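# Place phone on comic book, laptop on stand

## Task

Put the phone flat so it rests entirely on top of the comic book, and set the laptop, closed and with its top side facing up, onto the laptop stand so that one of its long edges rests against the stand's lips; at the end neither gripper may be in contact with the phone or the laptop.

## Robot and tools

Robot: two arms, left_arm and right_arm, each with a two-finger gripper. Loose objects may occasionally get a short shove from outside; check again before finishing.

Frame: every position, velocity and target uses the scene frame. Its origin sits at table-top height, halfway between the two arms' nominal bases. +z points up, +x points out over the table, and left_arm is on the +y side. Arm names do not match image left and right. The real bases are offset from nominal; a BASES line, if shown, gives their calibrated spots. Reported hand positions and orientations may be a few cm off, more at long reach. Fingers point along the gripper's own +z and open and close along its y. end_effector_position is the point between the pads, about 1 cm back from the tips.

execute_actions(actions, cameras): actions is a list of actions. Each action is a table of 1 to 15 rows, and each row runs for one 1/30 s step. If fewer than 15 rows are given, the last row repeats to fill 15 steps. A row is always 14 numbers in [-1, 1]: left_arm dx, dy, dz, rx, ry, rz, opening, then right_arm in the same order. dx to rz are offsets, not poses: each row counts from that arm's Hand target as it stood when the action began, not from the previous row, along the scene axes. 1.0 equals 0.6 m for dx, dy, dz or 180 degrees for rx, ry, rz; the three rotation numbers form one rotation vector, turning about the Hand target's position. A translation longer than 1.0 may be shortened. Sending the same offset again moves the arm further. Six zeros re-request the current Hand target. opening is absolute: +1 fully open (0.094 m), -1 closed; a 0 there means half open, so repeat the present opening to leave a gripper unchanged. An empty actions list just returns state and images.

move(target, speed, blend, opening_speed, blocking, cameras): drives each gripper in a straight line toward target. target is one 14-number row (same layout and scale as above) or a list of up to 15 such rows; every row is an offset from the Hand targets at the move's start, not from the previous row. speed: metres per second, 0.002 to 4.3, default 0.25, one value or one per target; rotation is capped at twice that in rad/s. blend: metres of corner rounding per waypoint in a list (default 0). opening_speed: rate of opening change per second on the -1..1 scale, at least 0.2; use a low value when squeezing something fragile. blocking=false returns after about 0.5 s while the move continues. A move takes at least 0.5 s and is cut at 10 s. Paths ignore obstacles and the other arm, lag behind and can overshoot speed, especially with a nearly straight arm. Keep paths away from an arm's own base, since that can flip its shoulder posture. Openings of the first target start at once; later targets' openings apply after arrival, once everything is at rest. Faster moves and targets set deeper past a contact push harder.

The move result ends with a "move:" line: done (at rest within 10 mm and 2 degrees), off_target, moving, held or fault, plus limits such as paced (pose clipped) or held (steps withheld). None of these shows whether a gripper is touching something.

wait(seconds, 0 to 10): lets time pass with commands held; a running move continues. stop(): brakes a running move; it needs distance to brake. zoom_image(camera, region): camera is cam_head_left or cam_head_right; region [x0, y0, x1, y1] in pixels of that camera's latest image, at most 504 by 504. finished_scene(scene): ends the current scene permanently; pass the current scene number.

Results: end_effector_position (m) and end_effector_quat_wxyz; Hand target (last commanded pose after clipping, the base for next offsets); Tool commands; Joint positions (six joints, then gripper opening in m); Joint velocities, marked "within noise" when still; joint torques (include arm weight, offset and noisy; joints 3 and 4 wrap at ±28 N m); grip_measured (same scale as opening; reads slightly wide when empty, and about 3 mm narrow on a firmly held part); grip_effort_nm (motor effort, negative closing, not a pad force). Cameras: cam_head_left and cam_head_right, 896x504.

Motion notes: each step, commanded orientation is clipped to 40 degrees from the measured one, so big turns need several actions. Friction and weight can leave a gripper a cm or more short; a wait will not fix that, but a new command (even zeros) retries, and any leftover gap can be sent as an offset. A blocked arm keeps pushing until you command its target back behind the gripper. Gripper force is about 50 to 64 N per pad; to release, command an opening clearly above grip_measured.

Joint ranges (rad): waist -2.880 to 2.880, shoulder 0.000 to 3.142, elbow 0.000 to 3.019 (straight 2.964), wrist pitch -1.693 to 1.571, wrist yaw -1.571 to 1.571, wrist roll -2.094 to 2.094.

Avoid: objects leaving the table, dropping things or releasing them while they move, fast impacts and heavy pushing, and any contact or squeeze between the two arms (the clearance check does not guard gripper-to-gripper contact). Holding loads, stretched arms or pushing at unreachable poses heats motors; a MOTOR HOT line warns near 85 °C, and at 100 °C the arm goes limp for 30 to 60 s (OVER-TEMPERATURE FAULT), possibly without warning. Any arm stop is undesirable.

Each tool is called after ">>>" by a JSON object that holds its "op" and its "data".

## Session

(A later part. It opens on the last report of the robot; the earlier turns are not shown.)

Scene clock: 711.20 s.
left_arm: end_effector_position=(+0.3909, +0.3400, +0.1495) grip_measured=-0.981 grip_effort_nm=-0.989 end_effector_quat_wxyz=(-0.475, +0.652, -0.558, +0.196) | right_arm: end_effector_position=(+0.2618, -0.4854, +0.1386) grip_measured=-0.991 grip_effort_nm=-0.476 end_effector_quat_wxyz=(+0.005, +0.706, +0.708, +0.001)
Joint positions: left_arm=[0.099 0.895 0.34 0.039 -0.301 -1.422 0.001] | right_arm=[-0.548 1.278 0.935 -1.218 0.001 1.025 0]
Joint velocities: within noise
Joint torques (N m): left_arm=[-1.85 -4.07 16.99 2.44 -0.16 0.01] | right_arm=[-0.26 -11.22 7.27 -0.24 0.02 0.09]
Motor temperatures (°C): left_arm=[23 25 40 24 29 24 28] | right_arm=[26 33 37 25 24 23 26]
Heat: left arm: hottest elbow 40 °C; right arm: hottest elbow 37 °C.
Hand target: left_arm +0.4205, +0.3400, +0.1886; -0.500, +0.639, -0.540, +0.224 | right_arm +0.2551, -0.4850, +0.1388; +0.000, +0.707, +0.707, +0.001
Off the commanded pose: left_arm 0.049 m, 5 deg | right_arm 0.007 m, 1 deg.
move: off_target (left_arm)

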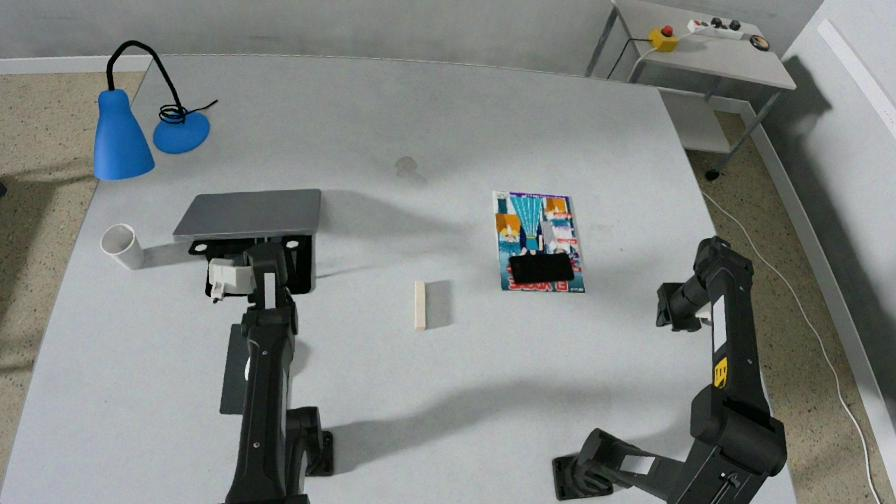

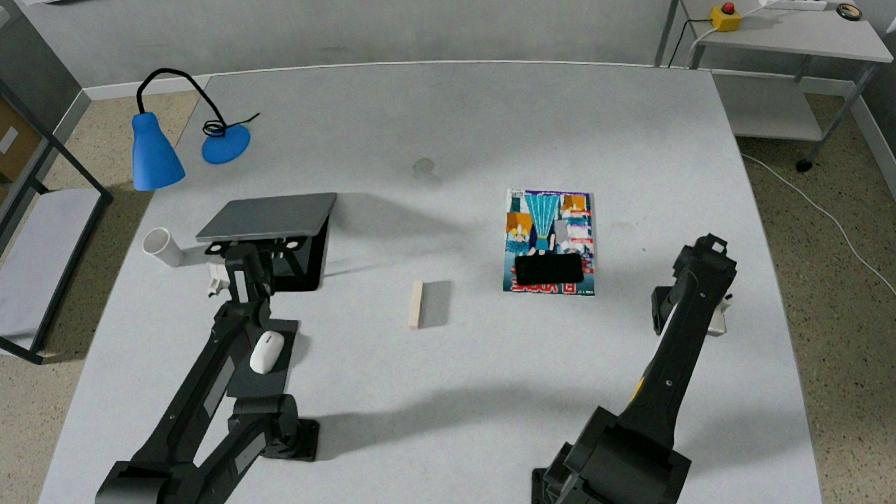

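>>> {"op": "move", "data": {"target": [[0.06,0.01,-0.01,0,0,0,-1,0,0,0,0,0,0,-1],[0.1,0.01,-0.02,0,0,0,-1,0,0,0,0,0,0,-1]], "speed": 0.06}}

>>> {"op": "zoom_image", "data": {"camera": "cam_head_right", "region": [180, 180, 350, 310]}}

>>> {"op": "zoom_image", "data": {"camera": "cam_head_left", "region": [160, 180, 330, 310]}}

Scene clock: 715.43 s.
left_arm: end_effector_position=(+0.4224, +0.3446, +0.1142) grip_measured=-0.981 grip_effort_nm=-0.979 end_effector_quat_wxyz=(-0.451, +0.662, -0.572, +0.174) | right_arm: end_effector_position=(+0.2618, -0.4854, +0.1386) grip_measured=-0.991 grip_effort_nm=-0.481 end_effector_quat_wxyz=(+0.005, +0.706, +0.708, +0.001)
Joint positions: left_arm=[0.099 1.122 0.394 0.137 -0.305 -1.425 0.001] | right_arm=[-0.548 1.278 0.935 -1.218 0.001 1.025 0]
Joint velocities: within noise
Joint torques (N m): left_arm=[-3.02 -7.18 19.67 3.37 -0.2 0] | right_arm=[-0.21 -11.22 7.27 -0.24 0.02 0.09]
Motor temperatures (°C): left_arm=[23 25 40 24 29 24 28] | right_arm=[26 33 37 25 24 23 26]
Heat: left arm: hottest elbow 40 °C; right arm: hottest elbow 37 °C.
Hand target: left_arm +0.4805, +0.3459, +0.1764; -0.500, +0.639, -0.540, +0.224 | right_arm +0.2551, -0.4850, +0.1388; +0.000, +0.707, +0.707, +0.001
Off the commanded pose: left_arm 0.085 m, 9 deg | right_arm 0.007 m, 1 deg.
move: off_target (left_arm)

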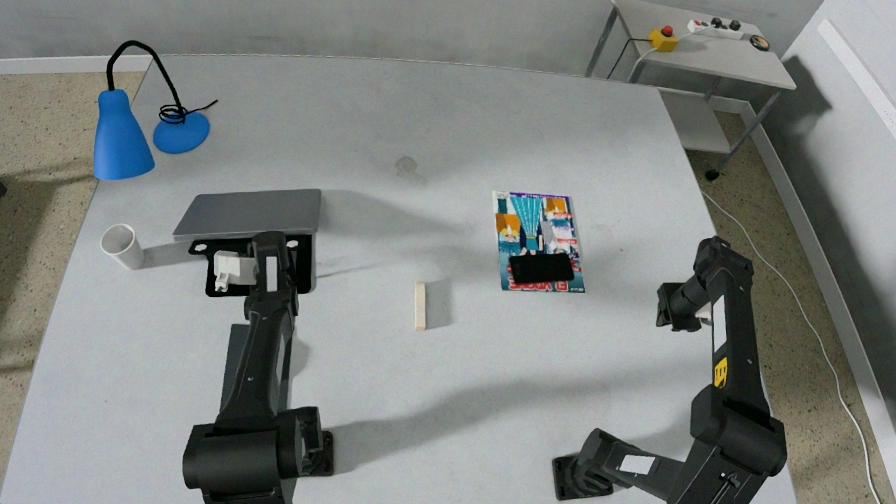

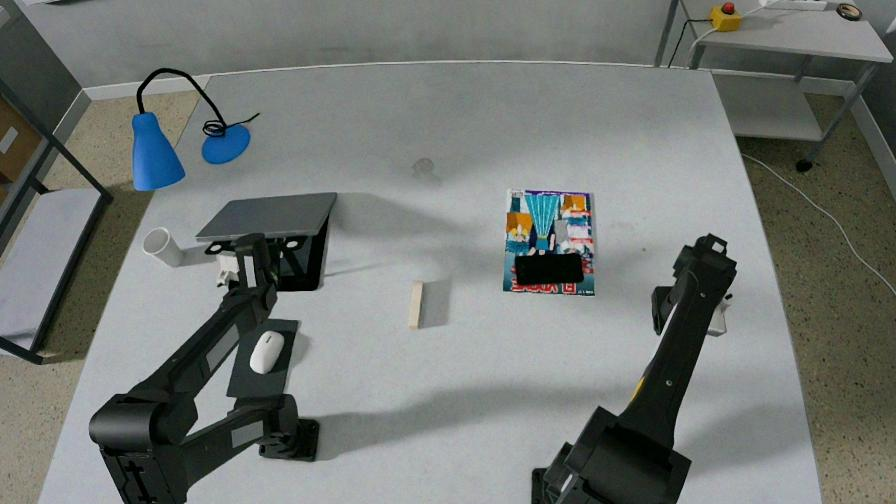

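Scaled by 2.965.

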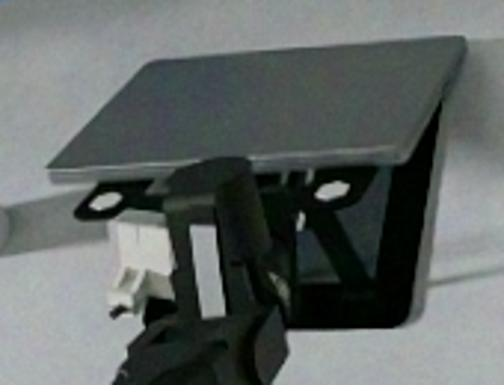

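Scaled by 2.965.

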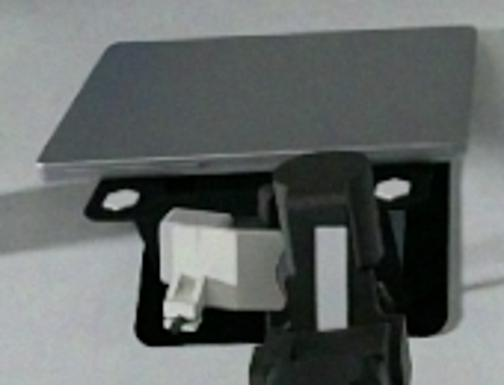

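>>> {"op": "move", "data": {"target": [[-0.12,-0.01,0.02,0,0,0,-1,0,0,0,0,0,0,-1],[-0.12,-0.01,0.12,0,0,0,-1,0,0,0,0,0,0,-1]], "speed": 0.1, "cameras": ["cam_head_left"]}}

>>> {"op": "move", "data": {"target": [[0.05,0,0.0,0,0,0,-1,0,0,0,0,0,0,-1]], "speed": 0.1, "cameras": ["cam_head_left"]}}

Scene clock: 725.67 s.
left_arm: end_effector_position=(+0.3907, +0.3392, +0.2045) grip_measured=-0.982 grip_effort_nm=-0.969 end_effector_quat_wxyz=(-0.478, +0.651, -0.554, +0.203) | right_arm: end_effector_position=(+0.2618, -0.4854, +0.1386) grip_measured=-0.991 grip_effort_nm=-0.481 end_effector_quat_wxyz=(+0.005, +0.706, +0.708, +0.001)
Joint positions: left_arm=[0.099 0.777 0.444 -0.17 -0.297 -1.426 0.001] | right_arm=[-0.548 1.278 0.935 -1.218 0.001 1.025 0]
Joint velocities: within noise
Joint torques (N m): left_arm=[-1.32 -5.25 18.21 1.35 -0.12 0.13] | right_arm=[-0.26 -11.22 7.28 -0.24 0.02 0.09]
Motor temperatures (°C): left_arm=[23 25 43 24 29 24 29] | right_arm=[26 33 37 25 24 23 26]
Heat: left arm: hottest elbow 43 °C; right arm: hottest elbow 37 °C.
Hand target: left_arm +0.4085, +0.3399, +0.2484; -0.500, +0.639, -0.540, +0.224 | right_arm +0.2551, -0.4850, +0.1388; +0.000, +0.707, +0.707, +0.001
Off the commanded pose: left_arm 0.047 m, 4 deg | right_arm 0.007 m, 1 deg.
move: off_target (left_arm)
Images, in order (width x height): cam_head_left 896x504.

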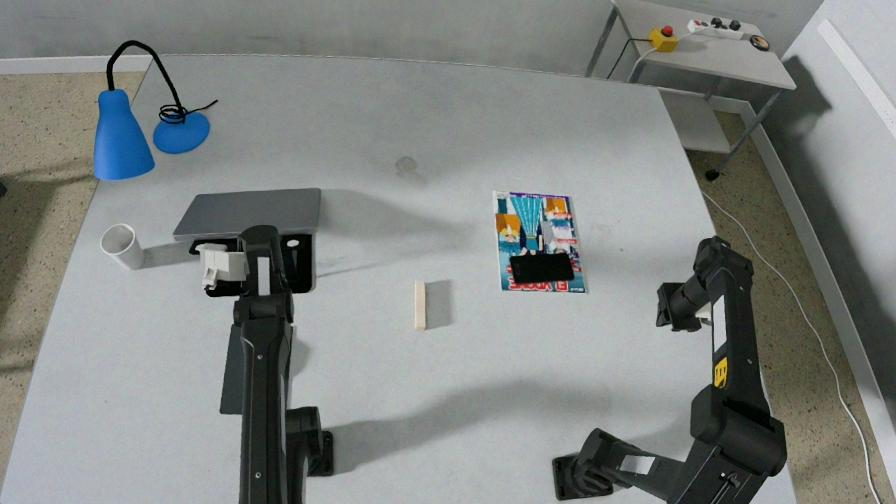

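Scene clock: 726.73 s.
left_arm: end_effector_position=(+0.4113, +0.3412, +0.2051) grip_measured=-0.982 grip_effort_nm=-0.969 end_effector_quat_wxyz=(-0.474, +0.652, -0.558, +0.196) | right_arm: end_effector_position=(+0.2618, -0.4854, +0.1386) grip_measured=-0.991 grip_effort_nm=-0.486 end_effector_quat_wxyz=(+0.005, +0.706, +0.708, +0.001)
Joint positions: left_arm=[0.093 0.864 0.491 -0.146 -0.307 -1.426 0.001] | right_arm=[-0.548 1.278 0.935 -1.218 0.001 1.025 0]
Joint velocities: within noise
Joint torques (N m): left_arm=[-2.61 -4.72 18.28 2.48 -0.27 0.03] | right_arm=[-0.26 -11.28 7.24 -0.25 0.02 0.09]
Motor temperatures (°C): left_arm=[23 25 43 24 29 24 29] | right_arm=[26 33 37 25 24 23 26]
Heat: left arm: hottest elbow 43 °C; right arm: hottest elbow 37 °C.
Hand target: left_arm +0.4385, +0.3399, +0.2487; -0.500, +0.639, -0.540, +0.224 | right_arm +0.2551, -0.4850, +0.1388; +0.000, +0.707, +0.707, +0.001
Off the commanded pose: left_arm 0.051 m, 5 deg | right_arm 0.007 m, 1 deg.
move: off_target (left_arm)
Images, in order (width x height): cam_head_left 896x504.

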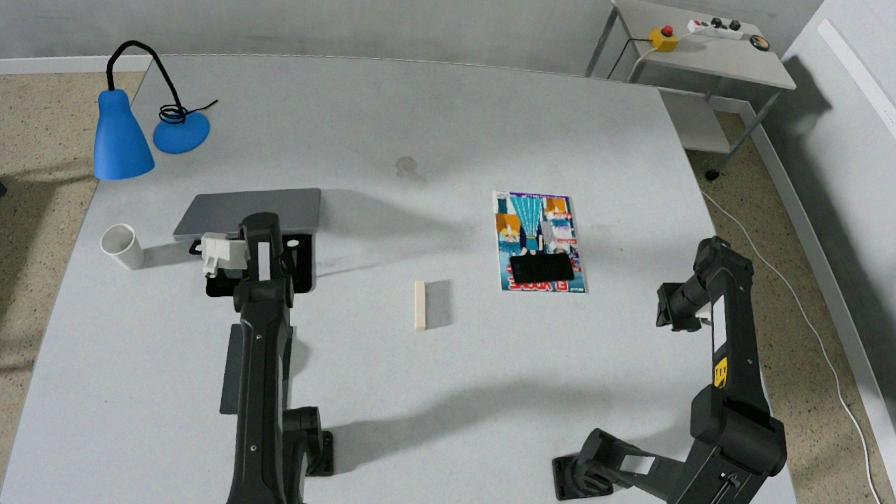

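>>> {"op": "move", "data": {"target": [[0.01,0.01,-0.11,0,0,0,-1,0,0,0,0,0,0,-1]], "speed": 0.08}}

>>> {"op": "zoom_image", "data": {"camera": "cam_head_right", "region": [180, 180, 350, 310]}}

Scene clock: 731.10 s.
left_arm: end_effector_position=(+0.4447, +0.3432, +0.1852) grip_measured=-0.982 grip_effort_nm=-0.969 end_effector_quat_wxyz=(-0.497, +0.640, -0.542, +0.224) | right_arm: end_effector_position=(+0.2618, -0.4854, +0.1386) grip_measured=-0.991 grip_effort_nm=-0.486 end_effector_quat_wxyz=(+0.005, +0.706, +0.708, +0.001)
Joint positions: left_arm=[0.093 1.026 0.465 0.124 -0.294 -1.426 0.001] | right_arm=[-0.548 1.278 0.935 -1.218 0.001 1.025 0]
Joint velocities: within noise
Joint torques (N m): left_arm=[-1.03 -6.59 9.78 2.37 -0.01 0.11] | right_arm=[-0.21 -11.28 7.25 -0.24 0.02 0.1]
Motor temperatures (°C): left_arm=[23 25 43 24 28 24 29] | right_arm=[26 33 37 25 24 23 26]
Heat: left arm: hottest elbow 43 °C; right arm: hottest elbow 37 °C.
Hand target: left_arm +0.4444, +0.3459, +0.1824; -0.500, +0.639, -0.540, +0.224 | right_arm +0.2551, -0.4850, +0.1388; +0.000, +0.707, +0.707, +0.001
Off the commanded pose: left_arm 0.004 m, 0 deg | right_arm 0.007 m, 1 deg.
move: done

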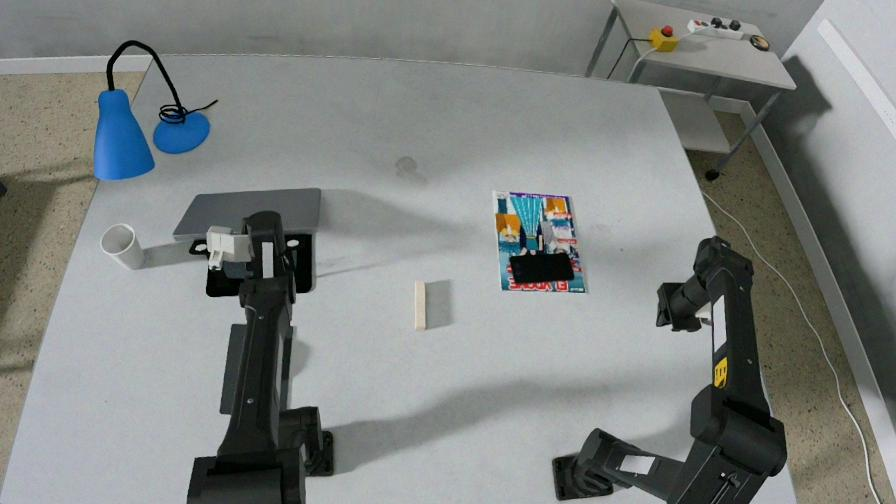

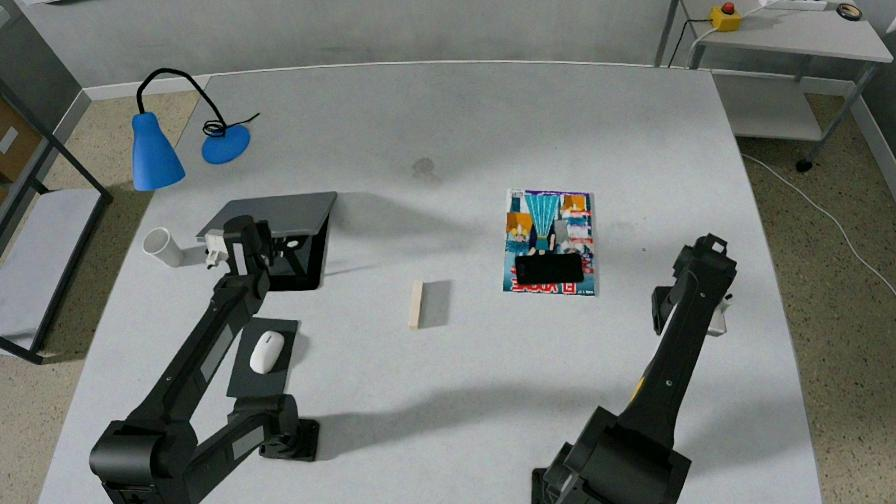

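Scaled by 2.965.

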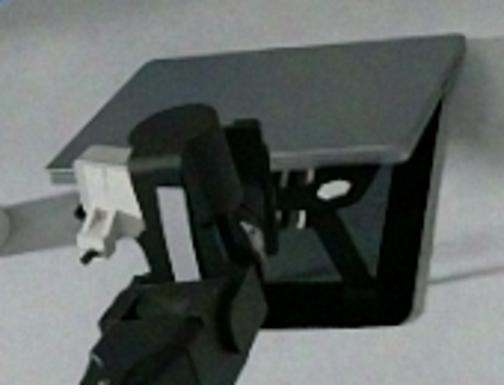

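>>> {"op": "move", "data": {"target": [[-0.08,0.0,0.02,0,0,0,-1,0,0,0,0,0,0,-1],[-0.06,0.0,-0.075,0,0,0,-1,0,0,0,0,0,0,-1]], "speed": 0.08}}

>>> {"op": "zoom_image", "data": {"camera": "cam_head_left", "region": [160, 180, 330, 310]}}

Scene clock: 735.60 s.
left_arm: end_effector_position=(+0.4147, +0.3430, +0.1542) grip_measured=-0.982 grip_effort_nm=-0.965 end_effector_quat_wxyz=(-0.508, +0.633, -0.533, +0.238) | right_arm: end_effector_position=(+0.2618, -0.4854, +0.1386) grip_measured=-0.991 grip_effort_nm=-0.486 end_effector_quat_wxyz=(+0.005, +0.706, +0.708, +0.001)
Joint positions: left_arm=[0.111 1.004 0.325 0.283 -0.272 -1.42 0.001] | right_arm=[-0.548 1.278 0.935 -1.218 0.001 1.025 0]
Joint velocities: within noise
Joint torques (N m): left_arm=[-0.56 -4.01 7.94 2.1 -0.23 0.17] | right_arm=[-0.21 -11.28 7.28 -0.24 0.02 0.1]
Motor temperatures (°C): left_arm=[23 25 42 24 28 24 29] | right_arm=[26 33 37 25 24 23 26]
Heat: left arm: hottest elbow 42 °C; right arm: hottest elbow 37 °C.
Hand target: left_arm +0.4085, +0.3459, +0.1374; -0.500, +0.639, -0.540, +0.224 | right_arm +0.2551, -0.4850, +0.1388; +0.000, +0.707, +0.707, +0.001
Off the commanded pose: left_arm 0.018 m, 2 deg | right_arm 0.007 m, 1 deg.
move: off_target (left_arm)

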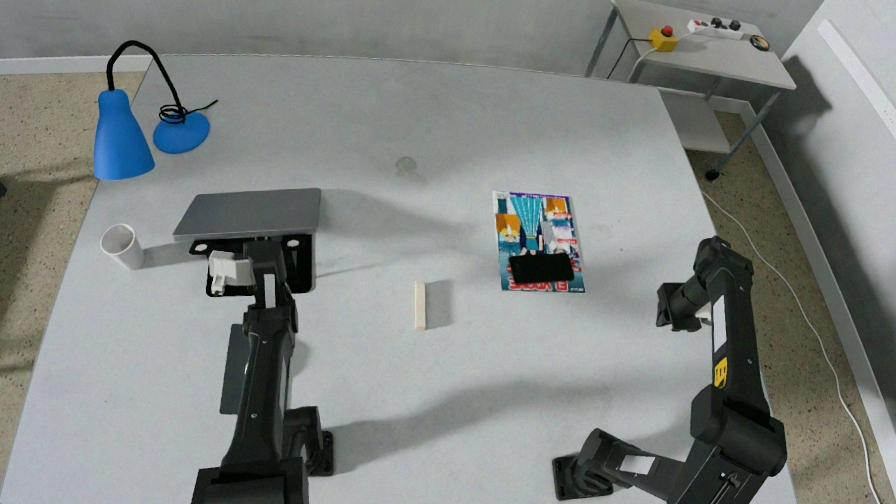

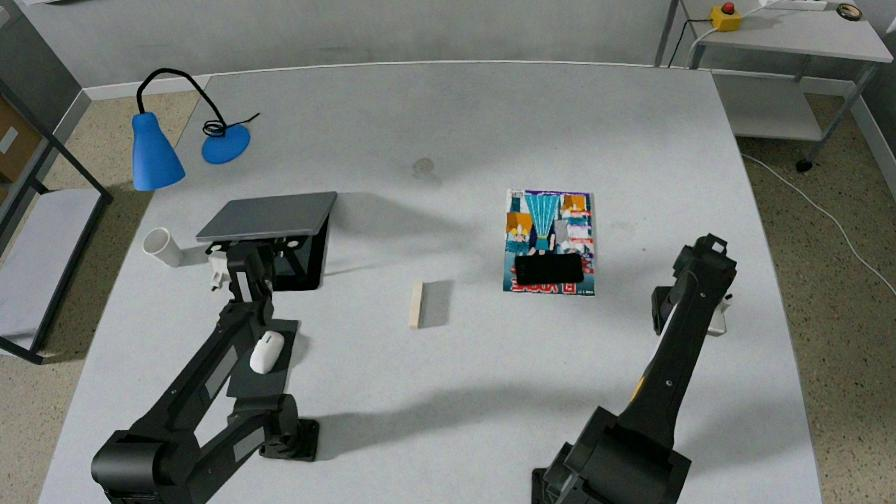

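Scaled by 2.965.

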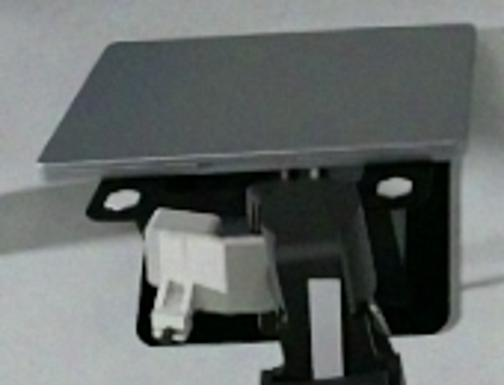

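>>> {"op": "move", "data": {"target": [[0.09,0.0,0.0,0,0,0,-1,0,0,0,0,0,0,-1]], "speed": 0.06}}

>>> {"op": "zoom_image", "data": {"camera": "cam_head_left", "region": [160, 180, 330, 310]}}

>>> {"op": "zoom_image", "data": {"camera": "cam_head_right", "region": [180, 180, 350, 310]}}

Scene clock: 739.60 s.
left_arm: end_effector_position=(+0.4571, +0.3513, +0.1516) grip_measured=-0.982 grip_effort_nm=-0.955 end_effector_quat_wxyz=(-0.513, +0.638, -0.524, +0.234) | right_arm: end_effector_position=(+0.2618, -0.4854, +0.1386) grip_measured=-0.991 grip_effort_nm=-0.486 end_effector_quat_wxyz=(+0.005, +0.706, +0.708, +0.001)
Joint positions: left_arm=[0.107 1.181 0.418 0.372 -0.297 -1.431 0.001] | right_arm=[-0.548 1.278 0.935 -1.218 0.001 1.025 0]
Joint velocities: within noise
Joint torques (N m): left_arm=[-2.32 -4.13 10.1 1.16 -0.14 0.14] | right_arm=[-0.26 -11.28 7.28 -0.25 0.02 0.09]
Motor temperatures (°C): left_arm=[23 25 42 24 28 24 29] | right_arm=[26 33 37 25 24 23 26]
Heat: left arm: hottest elbow 42 °C; right arm: hottest elbow 37 °C.
Hand target: left_arm +0.4625, +0.3459, +0.1376; -0.500, +0.639, -0.540, +0.224 | right_arm +0.2551, -0.4850, +0.1388; +0.000, +0.707, +0.707, +0.001
Off the commanded pose: left_arm 0.016 m, 3 deg | right_arm 0.007 m, 1 deg.
move: off_target (left_arm)

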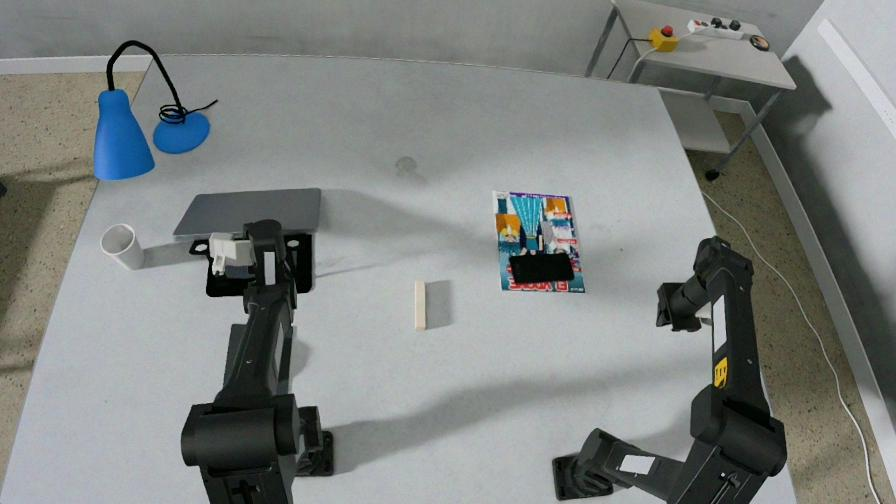

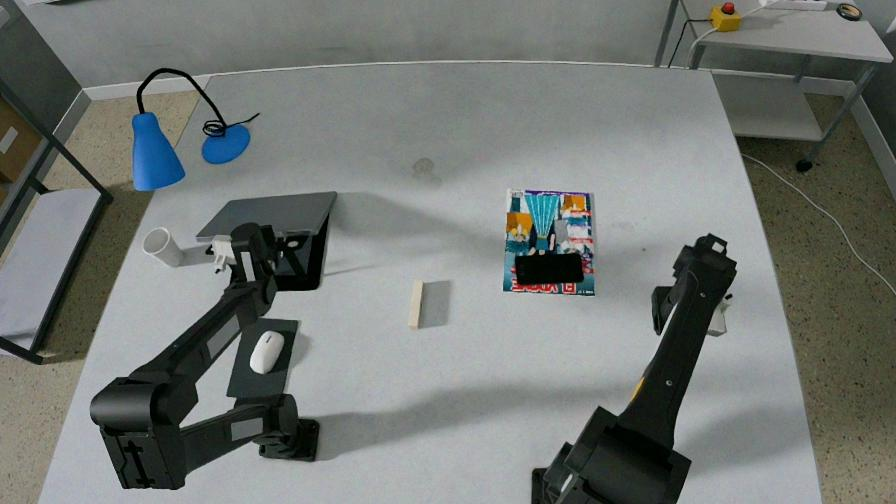

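Scaled by 2.965.

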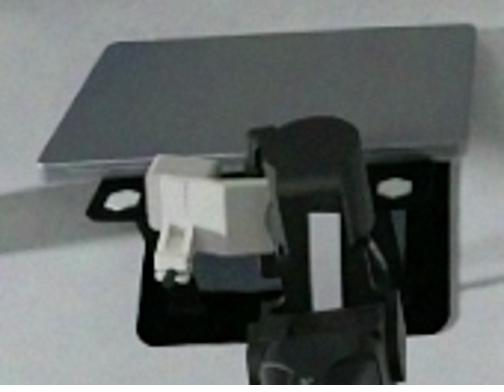

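Scaled by 2.965.

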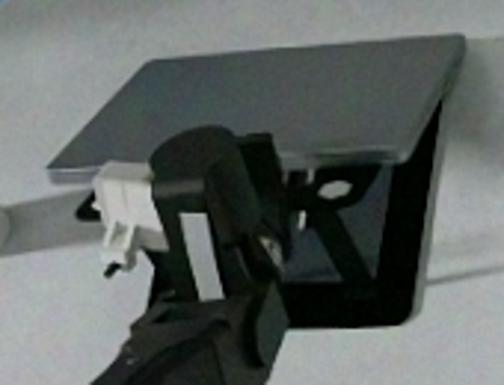

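>>> {"op": "move", "data": {"target": [[-0.12,0.0,0.12,0,0,0,-0.5,0,0,0,0,0,0,-1],[-0.2,0.265,0.12,0,0,0,0.2,0,0,0,0,0,0,-1],[-0.19,0.265,0.06,0,0,0,0.2,0,0,0,0,0,0,-1]], "speed": 0.2}}

>>> {"op": "zoom_image", "data": {"camera": "cam_head_left", "region": [130, 180, 300, 310]}}

>>> {"op": "zoom_image", "data": {"camera": "cam_head_right", "region": [150, 180, 320, 310]}}

Scene clock: 751.43 s.
left_arm: end_effector_position=(+0.3416, +0.5001, +0.1637) grip_measured=+0.198 grip_effort_nm=0.129 end_effector_quat_wxyz=(-0.488, +0.648, -0.541, +0.223) | right_arm: end_effector_position=(+0.2618, -0.4854, +0.1386) grip_measured=-0.991 grip_effort_nm=-0.481 end_effector_quat_wxyz=(+0.005, +0.706, +0.708, +0.001)
Joint positions: left_arm=[0.814 0.999 0.4 0.129 0.358 -1.128 0.056] | right_arm=[-0.548 1.278 0.935 -1.218 0.001 1.025 0]
Joint velocities: within noise
Joint torques (N m): left_arm=[-2.32 -6.18 11.85 2.45 -0.13 0.08] | right_arm=[-0.21 -11.28 7.27 -0.25 0.02 0.08]
Motor temperatures (°C): left_arm=[23 25 41 24 28 24 29] | right_arm=[26 33 37 25 24 23 26]
Heat: left arm: hottest elbow 41 °C; right arm: hottest elbow 37 °C.
Hand target: left_arm +0.3485, +0.5049, +0.1735; -0.500, +0.639, -0.540, +0.224 | right_arm +0.2551, -0.4850, +0.1388; +0.000, +0.707, +0.707, +0.001
Off the commanded pose: left_arm 0.013 m, 2 deg | right_arm 0.007 m, 1 deg.
move: off_target (left_arm); target 2's new opening was sent with left_arm's hand 0.049 m and 5 deg from that target

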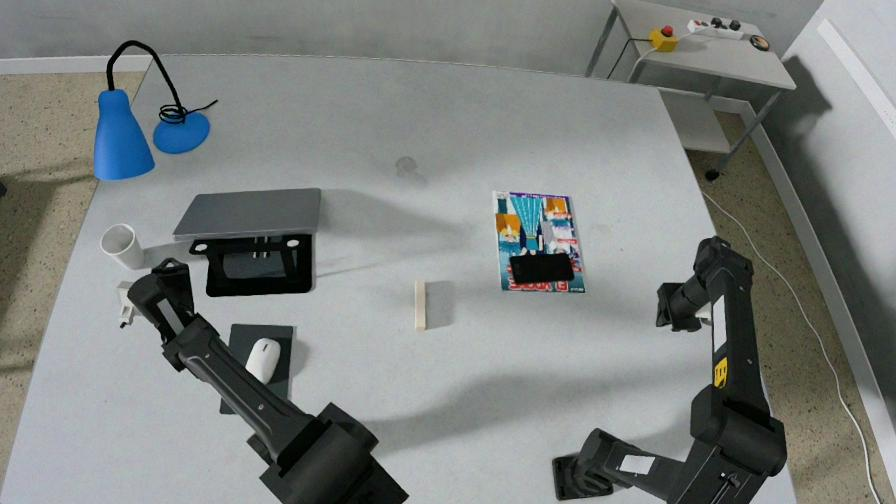

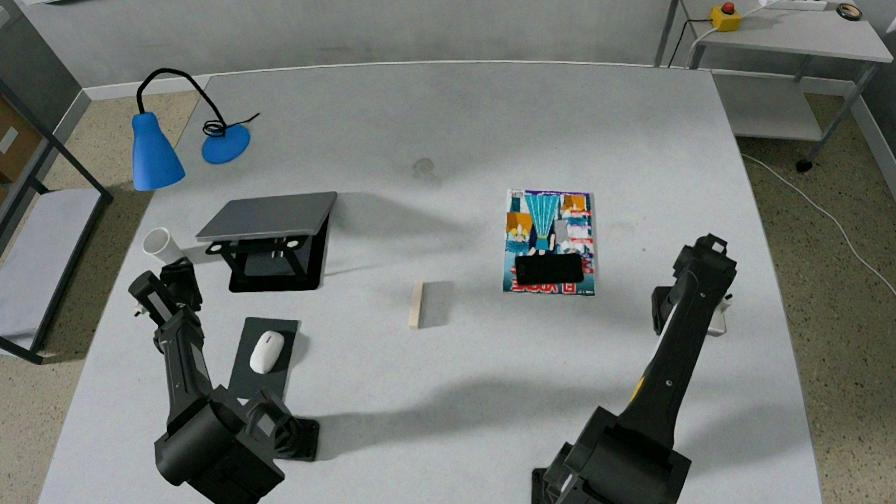

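Scaled by 2.965.

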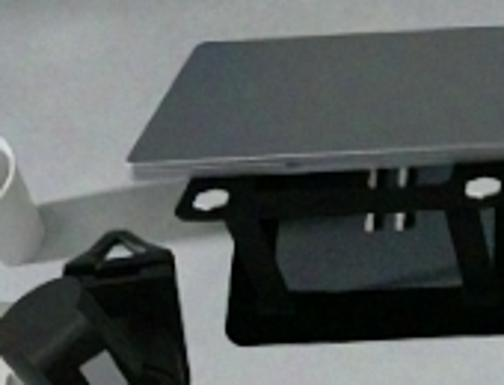

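Scaled by 2.965.

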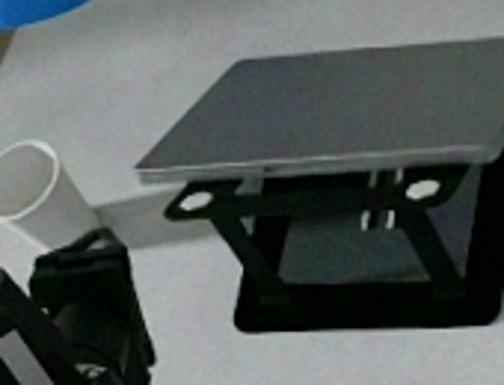

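>>> {"op": "move", "data": {"target": [[0.02,0.058,0.03,-0.027,-0.002,-0.049,0.2,0,0,0,0,0,0,-1],[0.035,0.062,-0.06,-0.027,-0.002,-0.049,0.2,0,0,0,0,0,0,-1]], "speed": 0.1}}

>>> {"op": "zoom_image", "data": {"camera": "cam_head_left", "region": [80, 180, 250, 310]}}

>>> {"op": "zoom_image", "data": {"camera": "cam_head_right", "region": [100, 180, 270, 310]}}

Scene clock: 771.70 s.
left_arm: end_effector_position=(+0.3632, +0.5367, +0.1307) grip_measured=+0.198 grip_effort_nm=0.125 end_effector_quat_wxyz=(-0.444, +0.624, -0.575, +0.288) | right_arm: end_effector_position=(+0.2618, -0.4854, +0.1386) grip_measured=-0.991 grip_effort_nm=-0.481 end_effector_quat_wxyz=(+0.005, +0.706, +0.708, +0.001)
Joint positions: left_arm=[0.922 1.28 0.508 0.203 0.617 -1.048 0.056] | right_arm=[-0.548 1.278 0.935 -1.218 0.001 1.025 0]
Joint velocities: within noise
Joint torques (N m): left_arm=[-1.38 -8.76 10.41 2.14 0.07 0.07] | right_arm=[-0.21 -11.22 7.27 -0.24 0.02 0.09]
Motor temperatures (°C): left_arm=[23 25 40 24 28 24 28] | right_arm=[26 34 37 25 24 23 26]
Heat: left arm: hottest elbow 40 °C; right arm: hottest elbow 37 °C.
Hand target: left_arm +0.3695, +0.5421, +0.1376; -0.456, +0.615, -0.576, +0.287 | right_arm +0.2551, -0.4850, +0.1388; +0.000, +0.707, +0.707, +0.001
Off the commanded pose: left_arm 0.011 m, 2 deg | right_arm 0.007 m, 1 deg.
move: off_target (left_arm)

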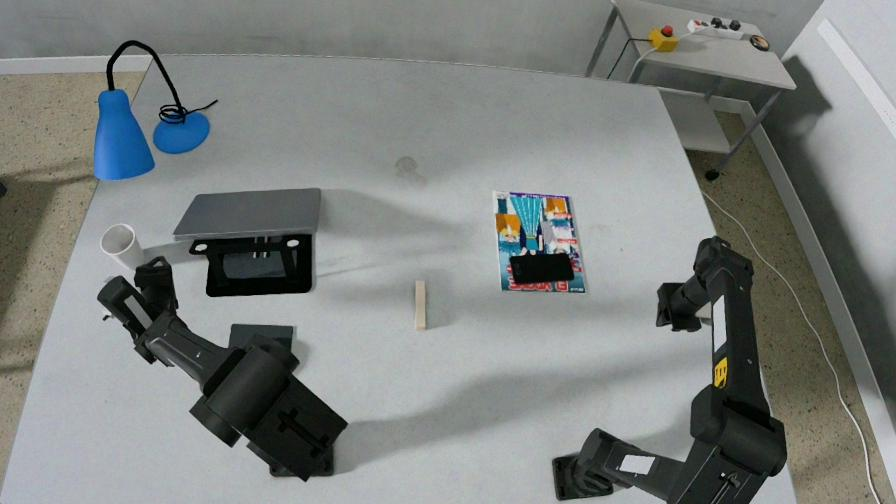

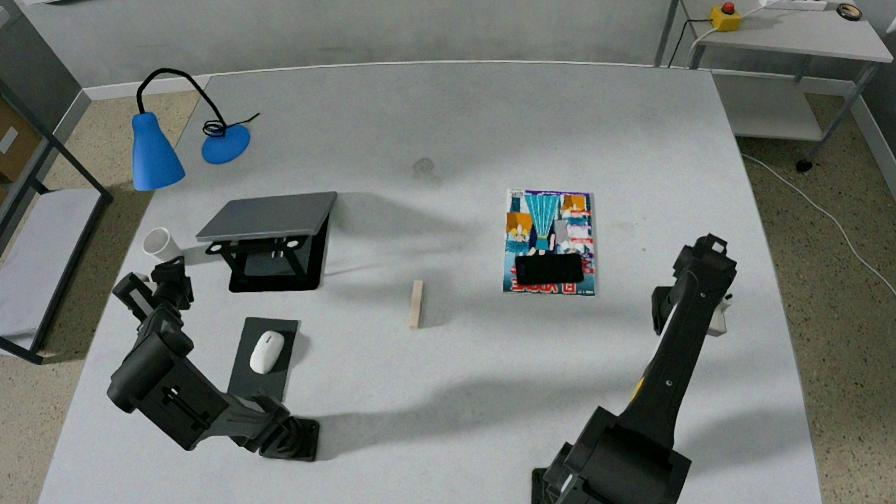

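Scaled by 2.965.

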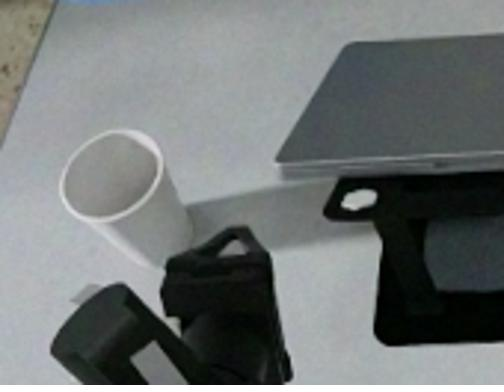

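Scaled by 2.965.

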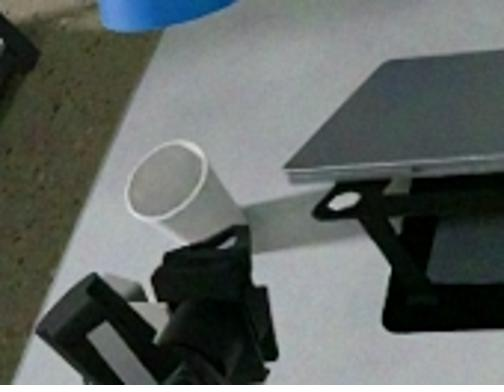

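>>> {"op": "move", "data": {"target": [[-0.1,0,0.03,0,0,0,-0.9,0,0,0,0,0,0,-1],[-0.13,0.235,0.0,0,0,0,-0.9,0,0,0,0,0,0,-1],[-0.13,0.235,-0.155,0,0,0,-0.9,0,0,0,0,0,0,-1]], "speed": 0.15}}

>>> {"op": "zoom_image", "data": {"camera": "cam_head_left", "region": [50, 200, 220, 330]}}

>>> {"op": "zoom_image", "data": {"camera": "cam_head_right", "region": [80, 200, 250, 330]}}

Scene clock: 784.70 s.
left_arm: end_effector_position=(+0.2937, +0.6749, +0.0411) grip_measured=-0.898 grip_effort_nm=-0.081 end_effector_quat_wxyz=(-0.445, +0.620, -0.577, +0.292) | right_arm: end_effector_position=(+0.2618, -0.4854, +0.1386) grip_measured=-0.991 grip_effort_nm=-0.476 end_effector_quat_wxyz=(+0.005, +0.706, +0.708, +0.001)
Joint positions: left_arm=[1.266 1.748 0.736 0.24 0.9 -0.751 0.005] | right_arm=[-0.548 1.278 0.935 -1.218 0.001 1.025 0]
Joint velocities: within noise
Joint torques (N m): left_arm=[-1.08 -13.92 7.68 2.24 0.42 0.11] | right_arm=[-0.21 -11.22 7.28 -0.25 0.03 0.09]
Motor temperatures (°C): left_arm=[23 25 39 24 28 24 28] | right_arm=[26 34 37 25 24 23 26]
Heat: left arm: hottest elbow 39 °C; right arm: hottest elbow 37 °C.
Hand target: left_arm +0.2915, +0.6831, +0.0445; -0.455, +0.616, -0.576, +0.287 | right_arm +0.2551, -0.4850, +0.1388; +0.000, +0.707, +0.707, +0.001
Off the commanded pose: left_arm 0.009 m, 1 deg | right_arm 0.007 m, 1 deg.
move: done

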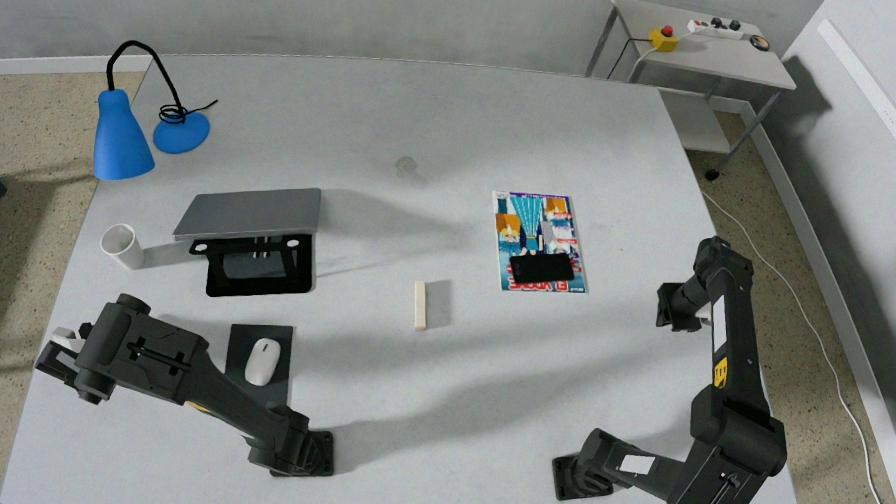

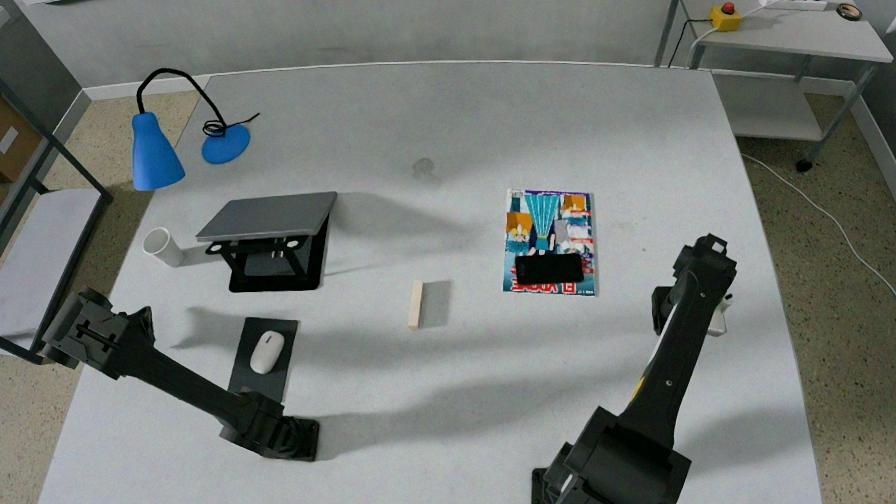

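Scaled by 2.965.

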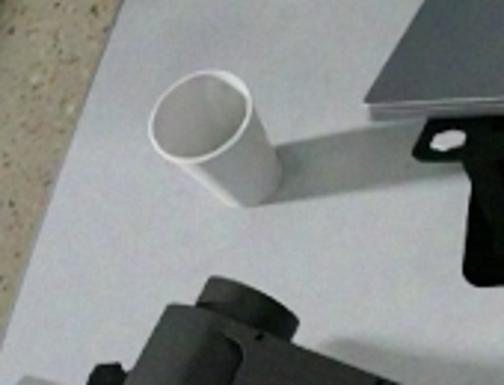

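Scaled by 2.965.

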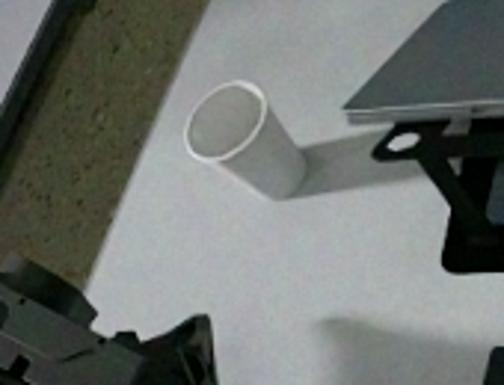

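>>> {"op": "move", "data": {"target": [[0.33,-0.02,0.0,0,0,0,-0.9,0,0,0,0,0,0,-1]], "speed": 0.07}}

>>> {"op": "zoom_image", "data": {"camera": "cam_head_left", "region": [50, 150, 220, 280]}}

>>> {"op": "zoom_image", "data": {"camera": "cam_head_right", "region": [80, 150, 250, 280]}}

Scene clock: 792.33 s.
left_arm: end_effector_position=(+0.4694, +0.6560, +0.0288) grip_measured=-0.898 grip_effort_nm=-0.085 end_effector_quat_wxyz=(-0.433, +0.631, -0.577, +0.286) | right_arm: end_effector_position=(+0.2618, -0.4854, +0.1386) grip_measured=-0.991 grip_effort_nm=-0.481 end_effector_quat_wxyz=(+0.005, +0.706, +0.708, +0.001)
Joint positions: left_arm=[0.885 1.889 0.896 0.409 0.58 -1.065 0.005] | right_arm=[-0.548 1.278 0.935 -1.218 0.001 1.025 0]
Joint velocities: within noise
Joint torques (N m): left_arm=[-2.49 -16.67 11.96 2.37 -0.01 0.05] | right_arm=[-0.21 -11.22 7.25 -0.25 0.03 0.09]
Motor temperatures (°C): left_arm=[23 26 39 24 28 24 28] | right_arm=[26 34 37 25 24 23 26]
Heat: left arm: hottest elbow 39 °C; right arm: hottest elbow 37 °C.
Hand target: left_arm +0.4895, +0.6711, +0.0446; -0.456, +0.616, -0.576, +0.287 | right_arm +0.2551, -0.4850, +0.1388; +0.000, +0.707, +0.707, +0.001
Off the commanded pose: left_arm 0.030 m, 3 deg | right_arm 0.007 m, 1 deg.
move: off_target (left_arm)

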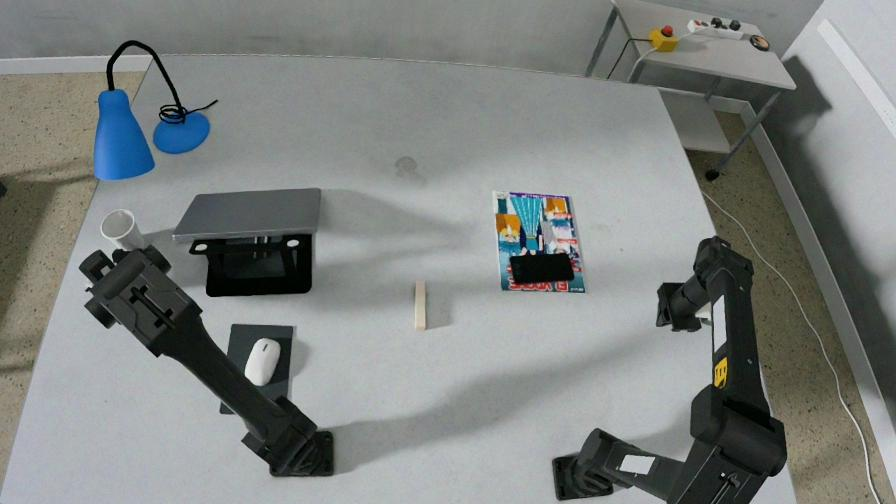

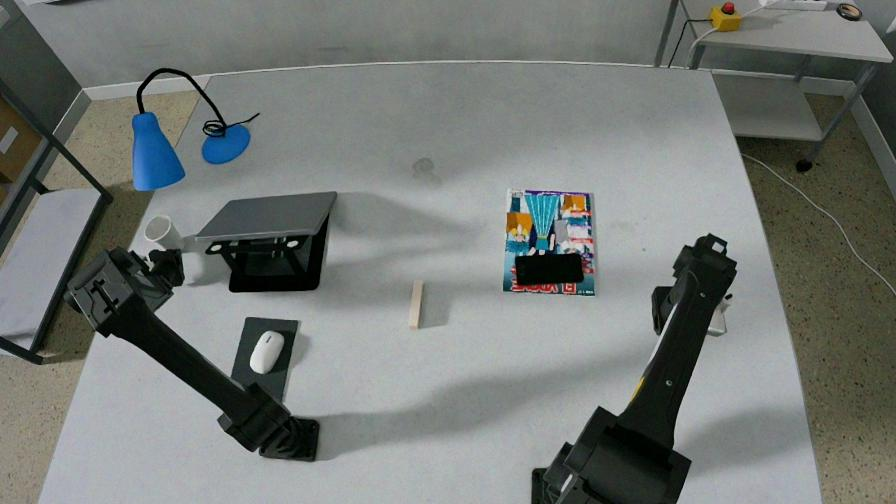

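Scaled by 2.965.

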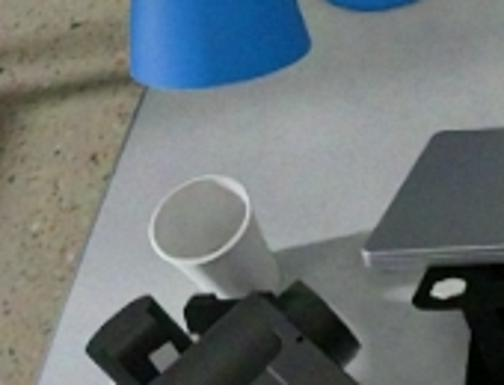

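Scaled by 2.965.

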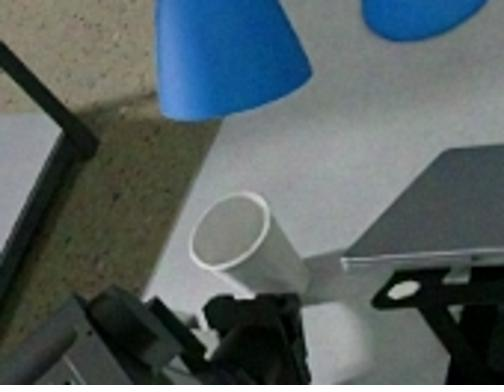

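>>> {"op": "move", "data": {"target": [[0.1,0.02,0.01,0,0,0,-0.9,0,0,0,0,0,0,-1]], "speed": 0.07, "cameras": ["cam_head_left"]}}

>>> {"op": "zoom_image", "data": {"camera": "cam_head_left", "region": [50, 130, 220, 260]}}

Scene clock: 795.37 s.
left_arm: end_effector_position=(+0.5293, +0.6724, +0.0375) grip_measured=-0.898 grip_effort_nm=-0.085 end_effector_quat_wxyz=(-0.444, +0.625, -0.576, +0.283) | right_arm: end_effector_position=(+0.2618, -0.4854, +0.1386) grip_measured=-0.991 grip_effort_nm=-0.486 end_effector_quat_wxyz=(+0.005, +0.706, +0.708, +0.001)
Joint positions: left_arm=[0.813 1.96 1.042 0.38 0.516 -1.108 0.005] | right_arm=[-0.548 1.278 0.935 -1.218 0.001 1.025 0]
Joint velocities: within noise
Joint torques (N m): left_arm=[-3.08 -18.26 13.23 1.22 0.01 0.01] | right_arm=[-0.21 -11.16 7.25 -0.25 0.03 0.1]
Motor temperatures (°C): left_arm=[23 26 39 24 28 24 28] | right_arm=[26 34 37 25 24 23 26]
Heat: left arm: hottest elbow 39 °C; right arm: hottest elbow 37 °C.
Hand target: left_arm +0.5494, +0.6832, +0.0506; -0.456, +0.616, -0.576, +0.286 | right_arm +0.2551, -0.4850, +0.1388; +0.000, +0.707, +0.707, +0.001
Off the commanded pose: left_arm 0.026 m, 2 deg | right_arm 0.007 m, 1 deg.
move: off_target (left_arm)
Images, in order (width x height): cam_head_left 896x504.

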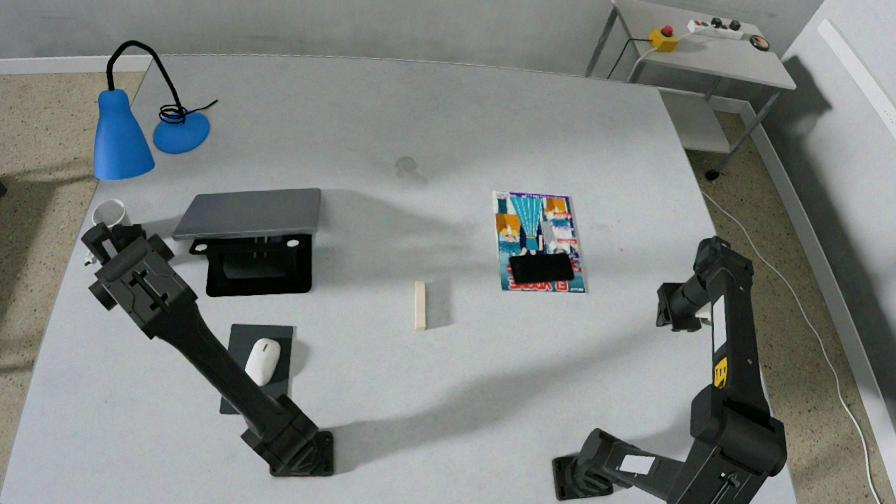

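Scaled by 2.965.

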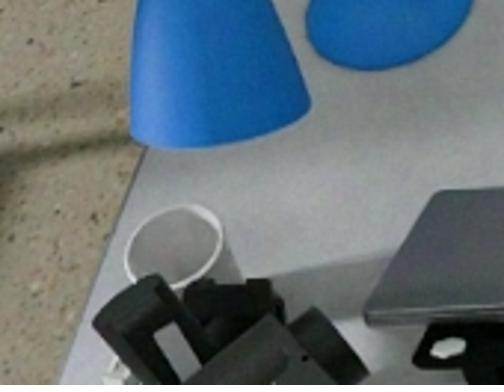

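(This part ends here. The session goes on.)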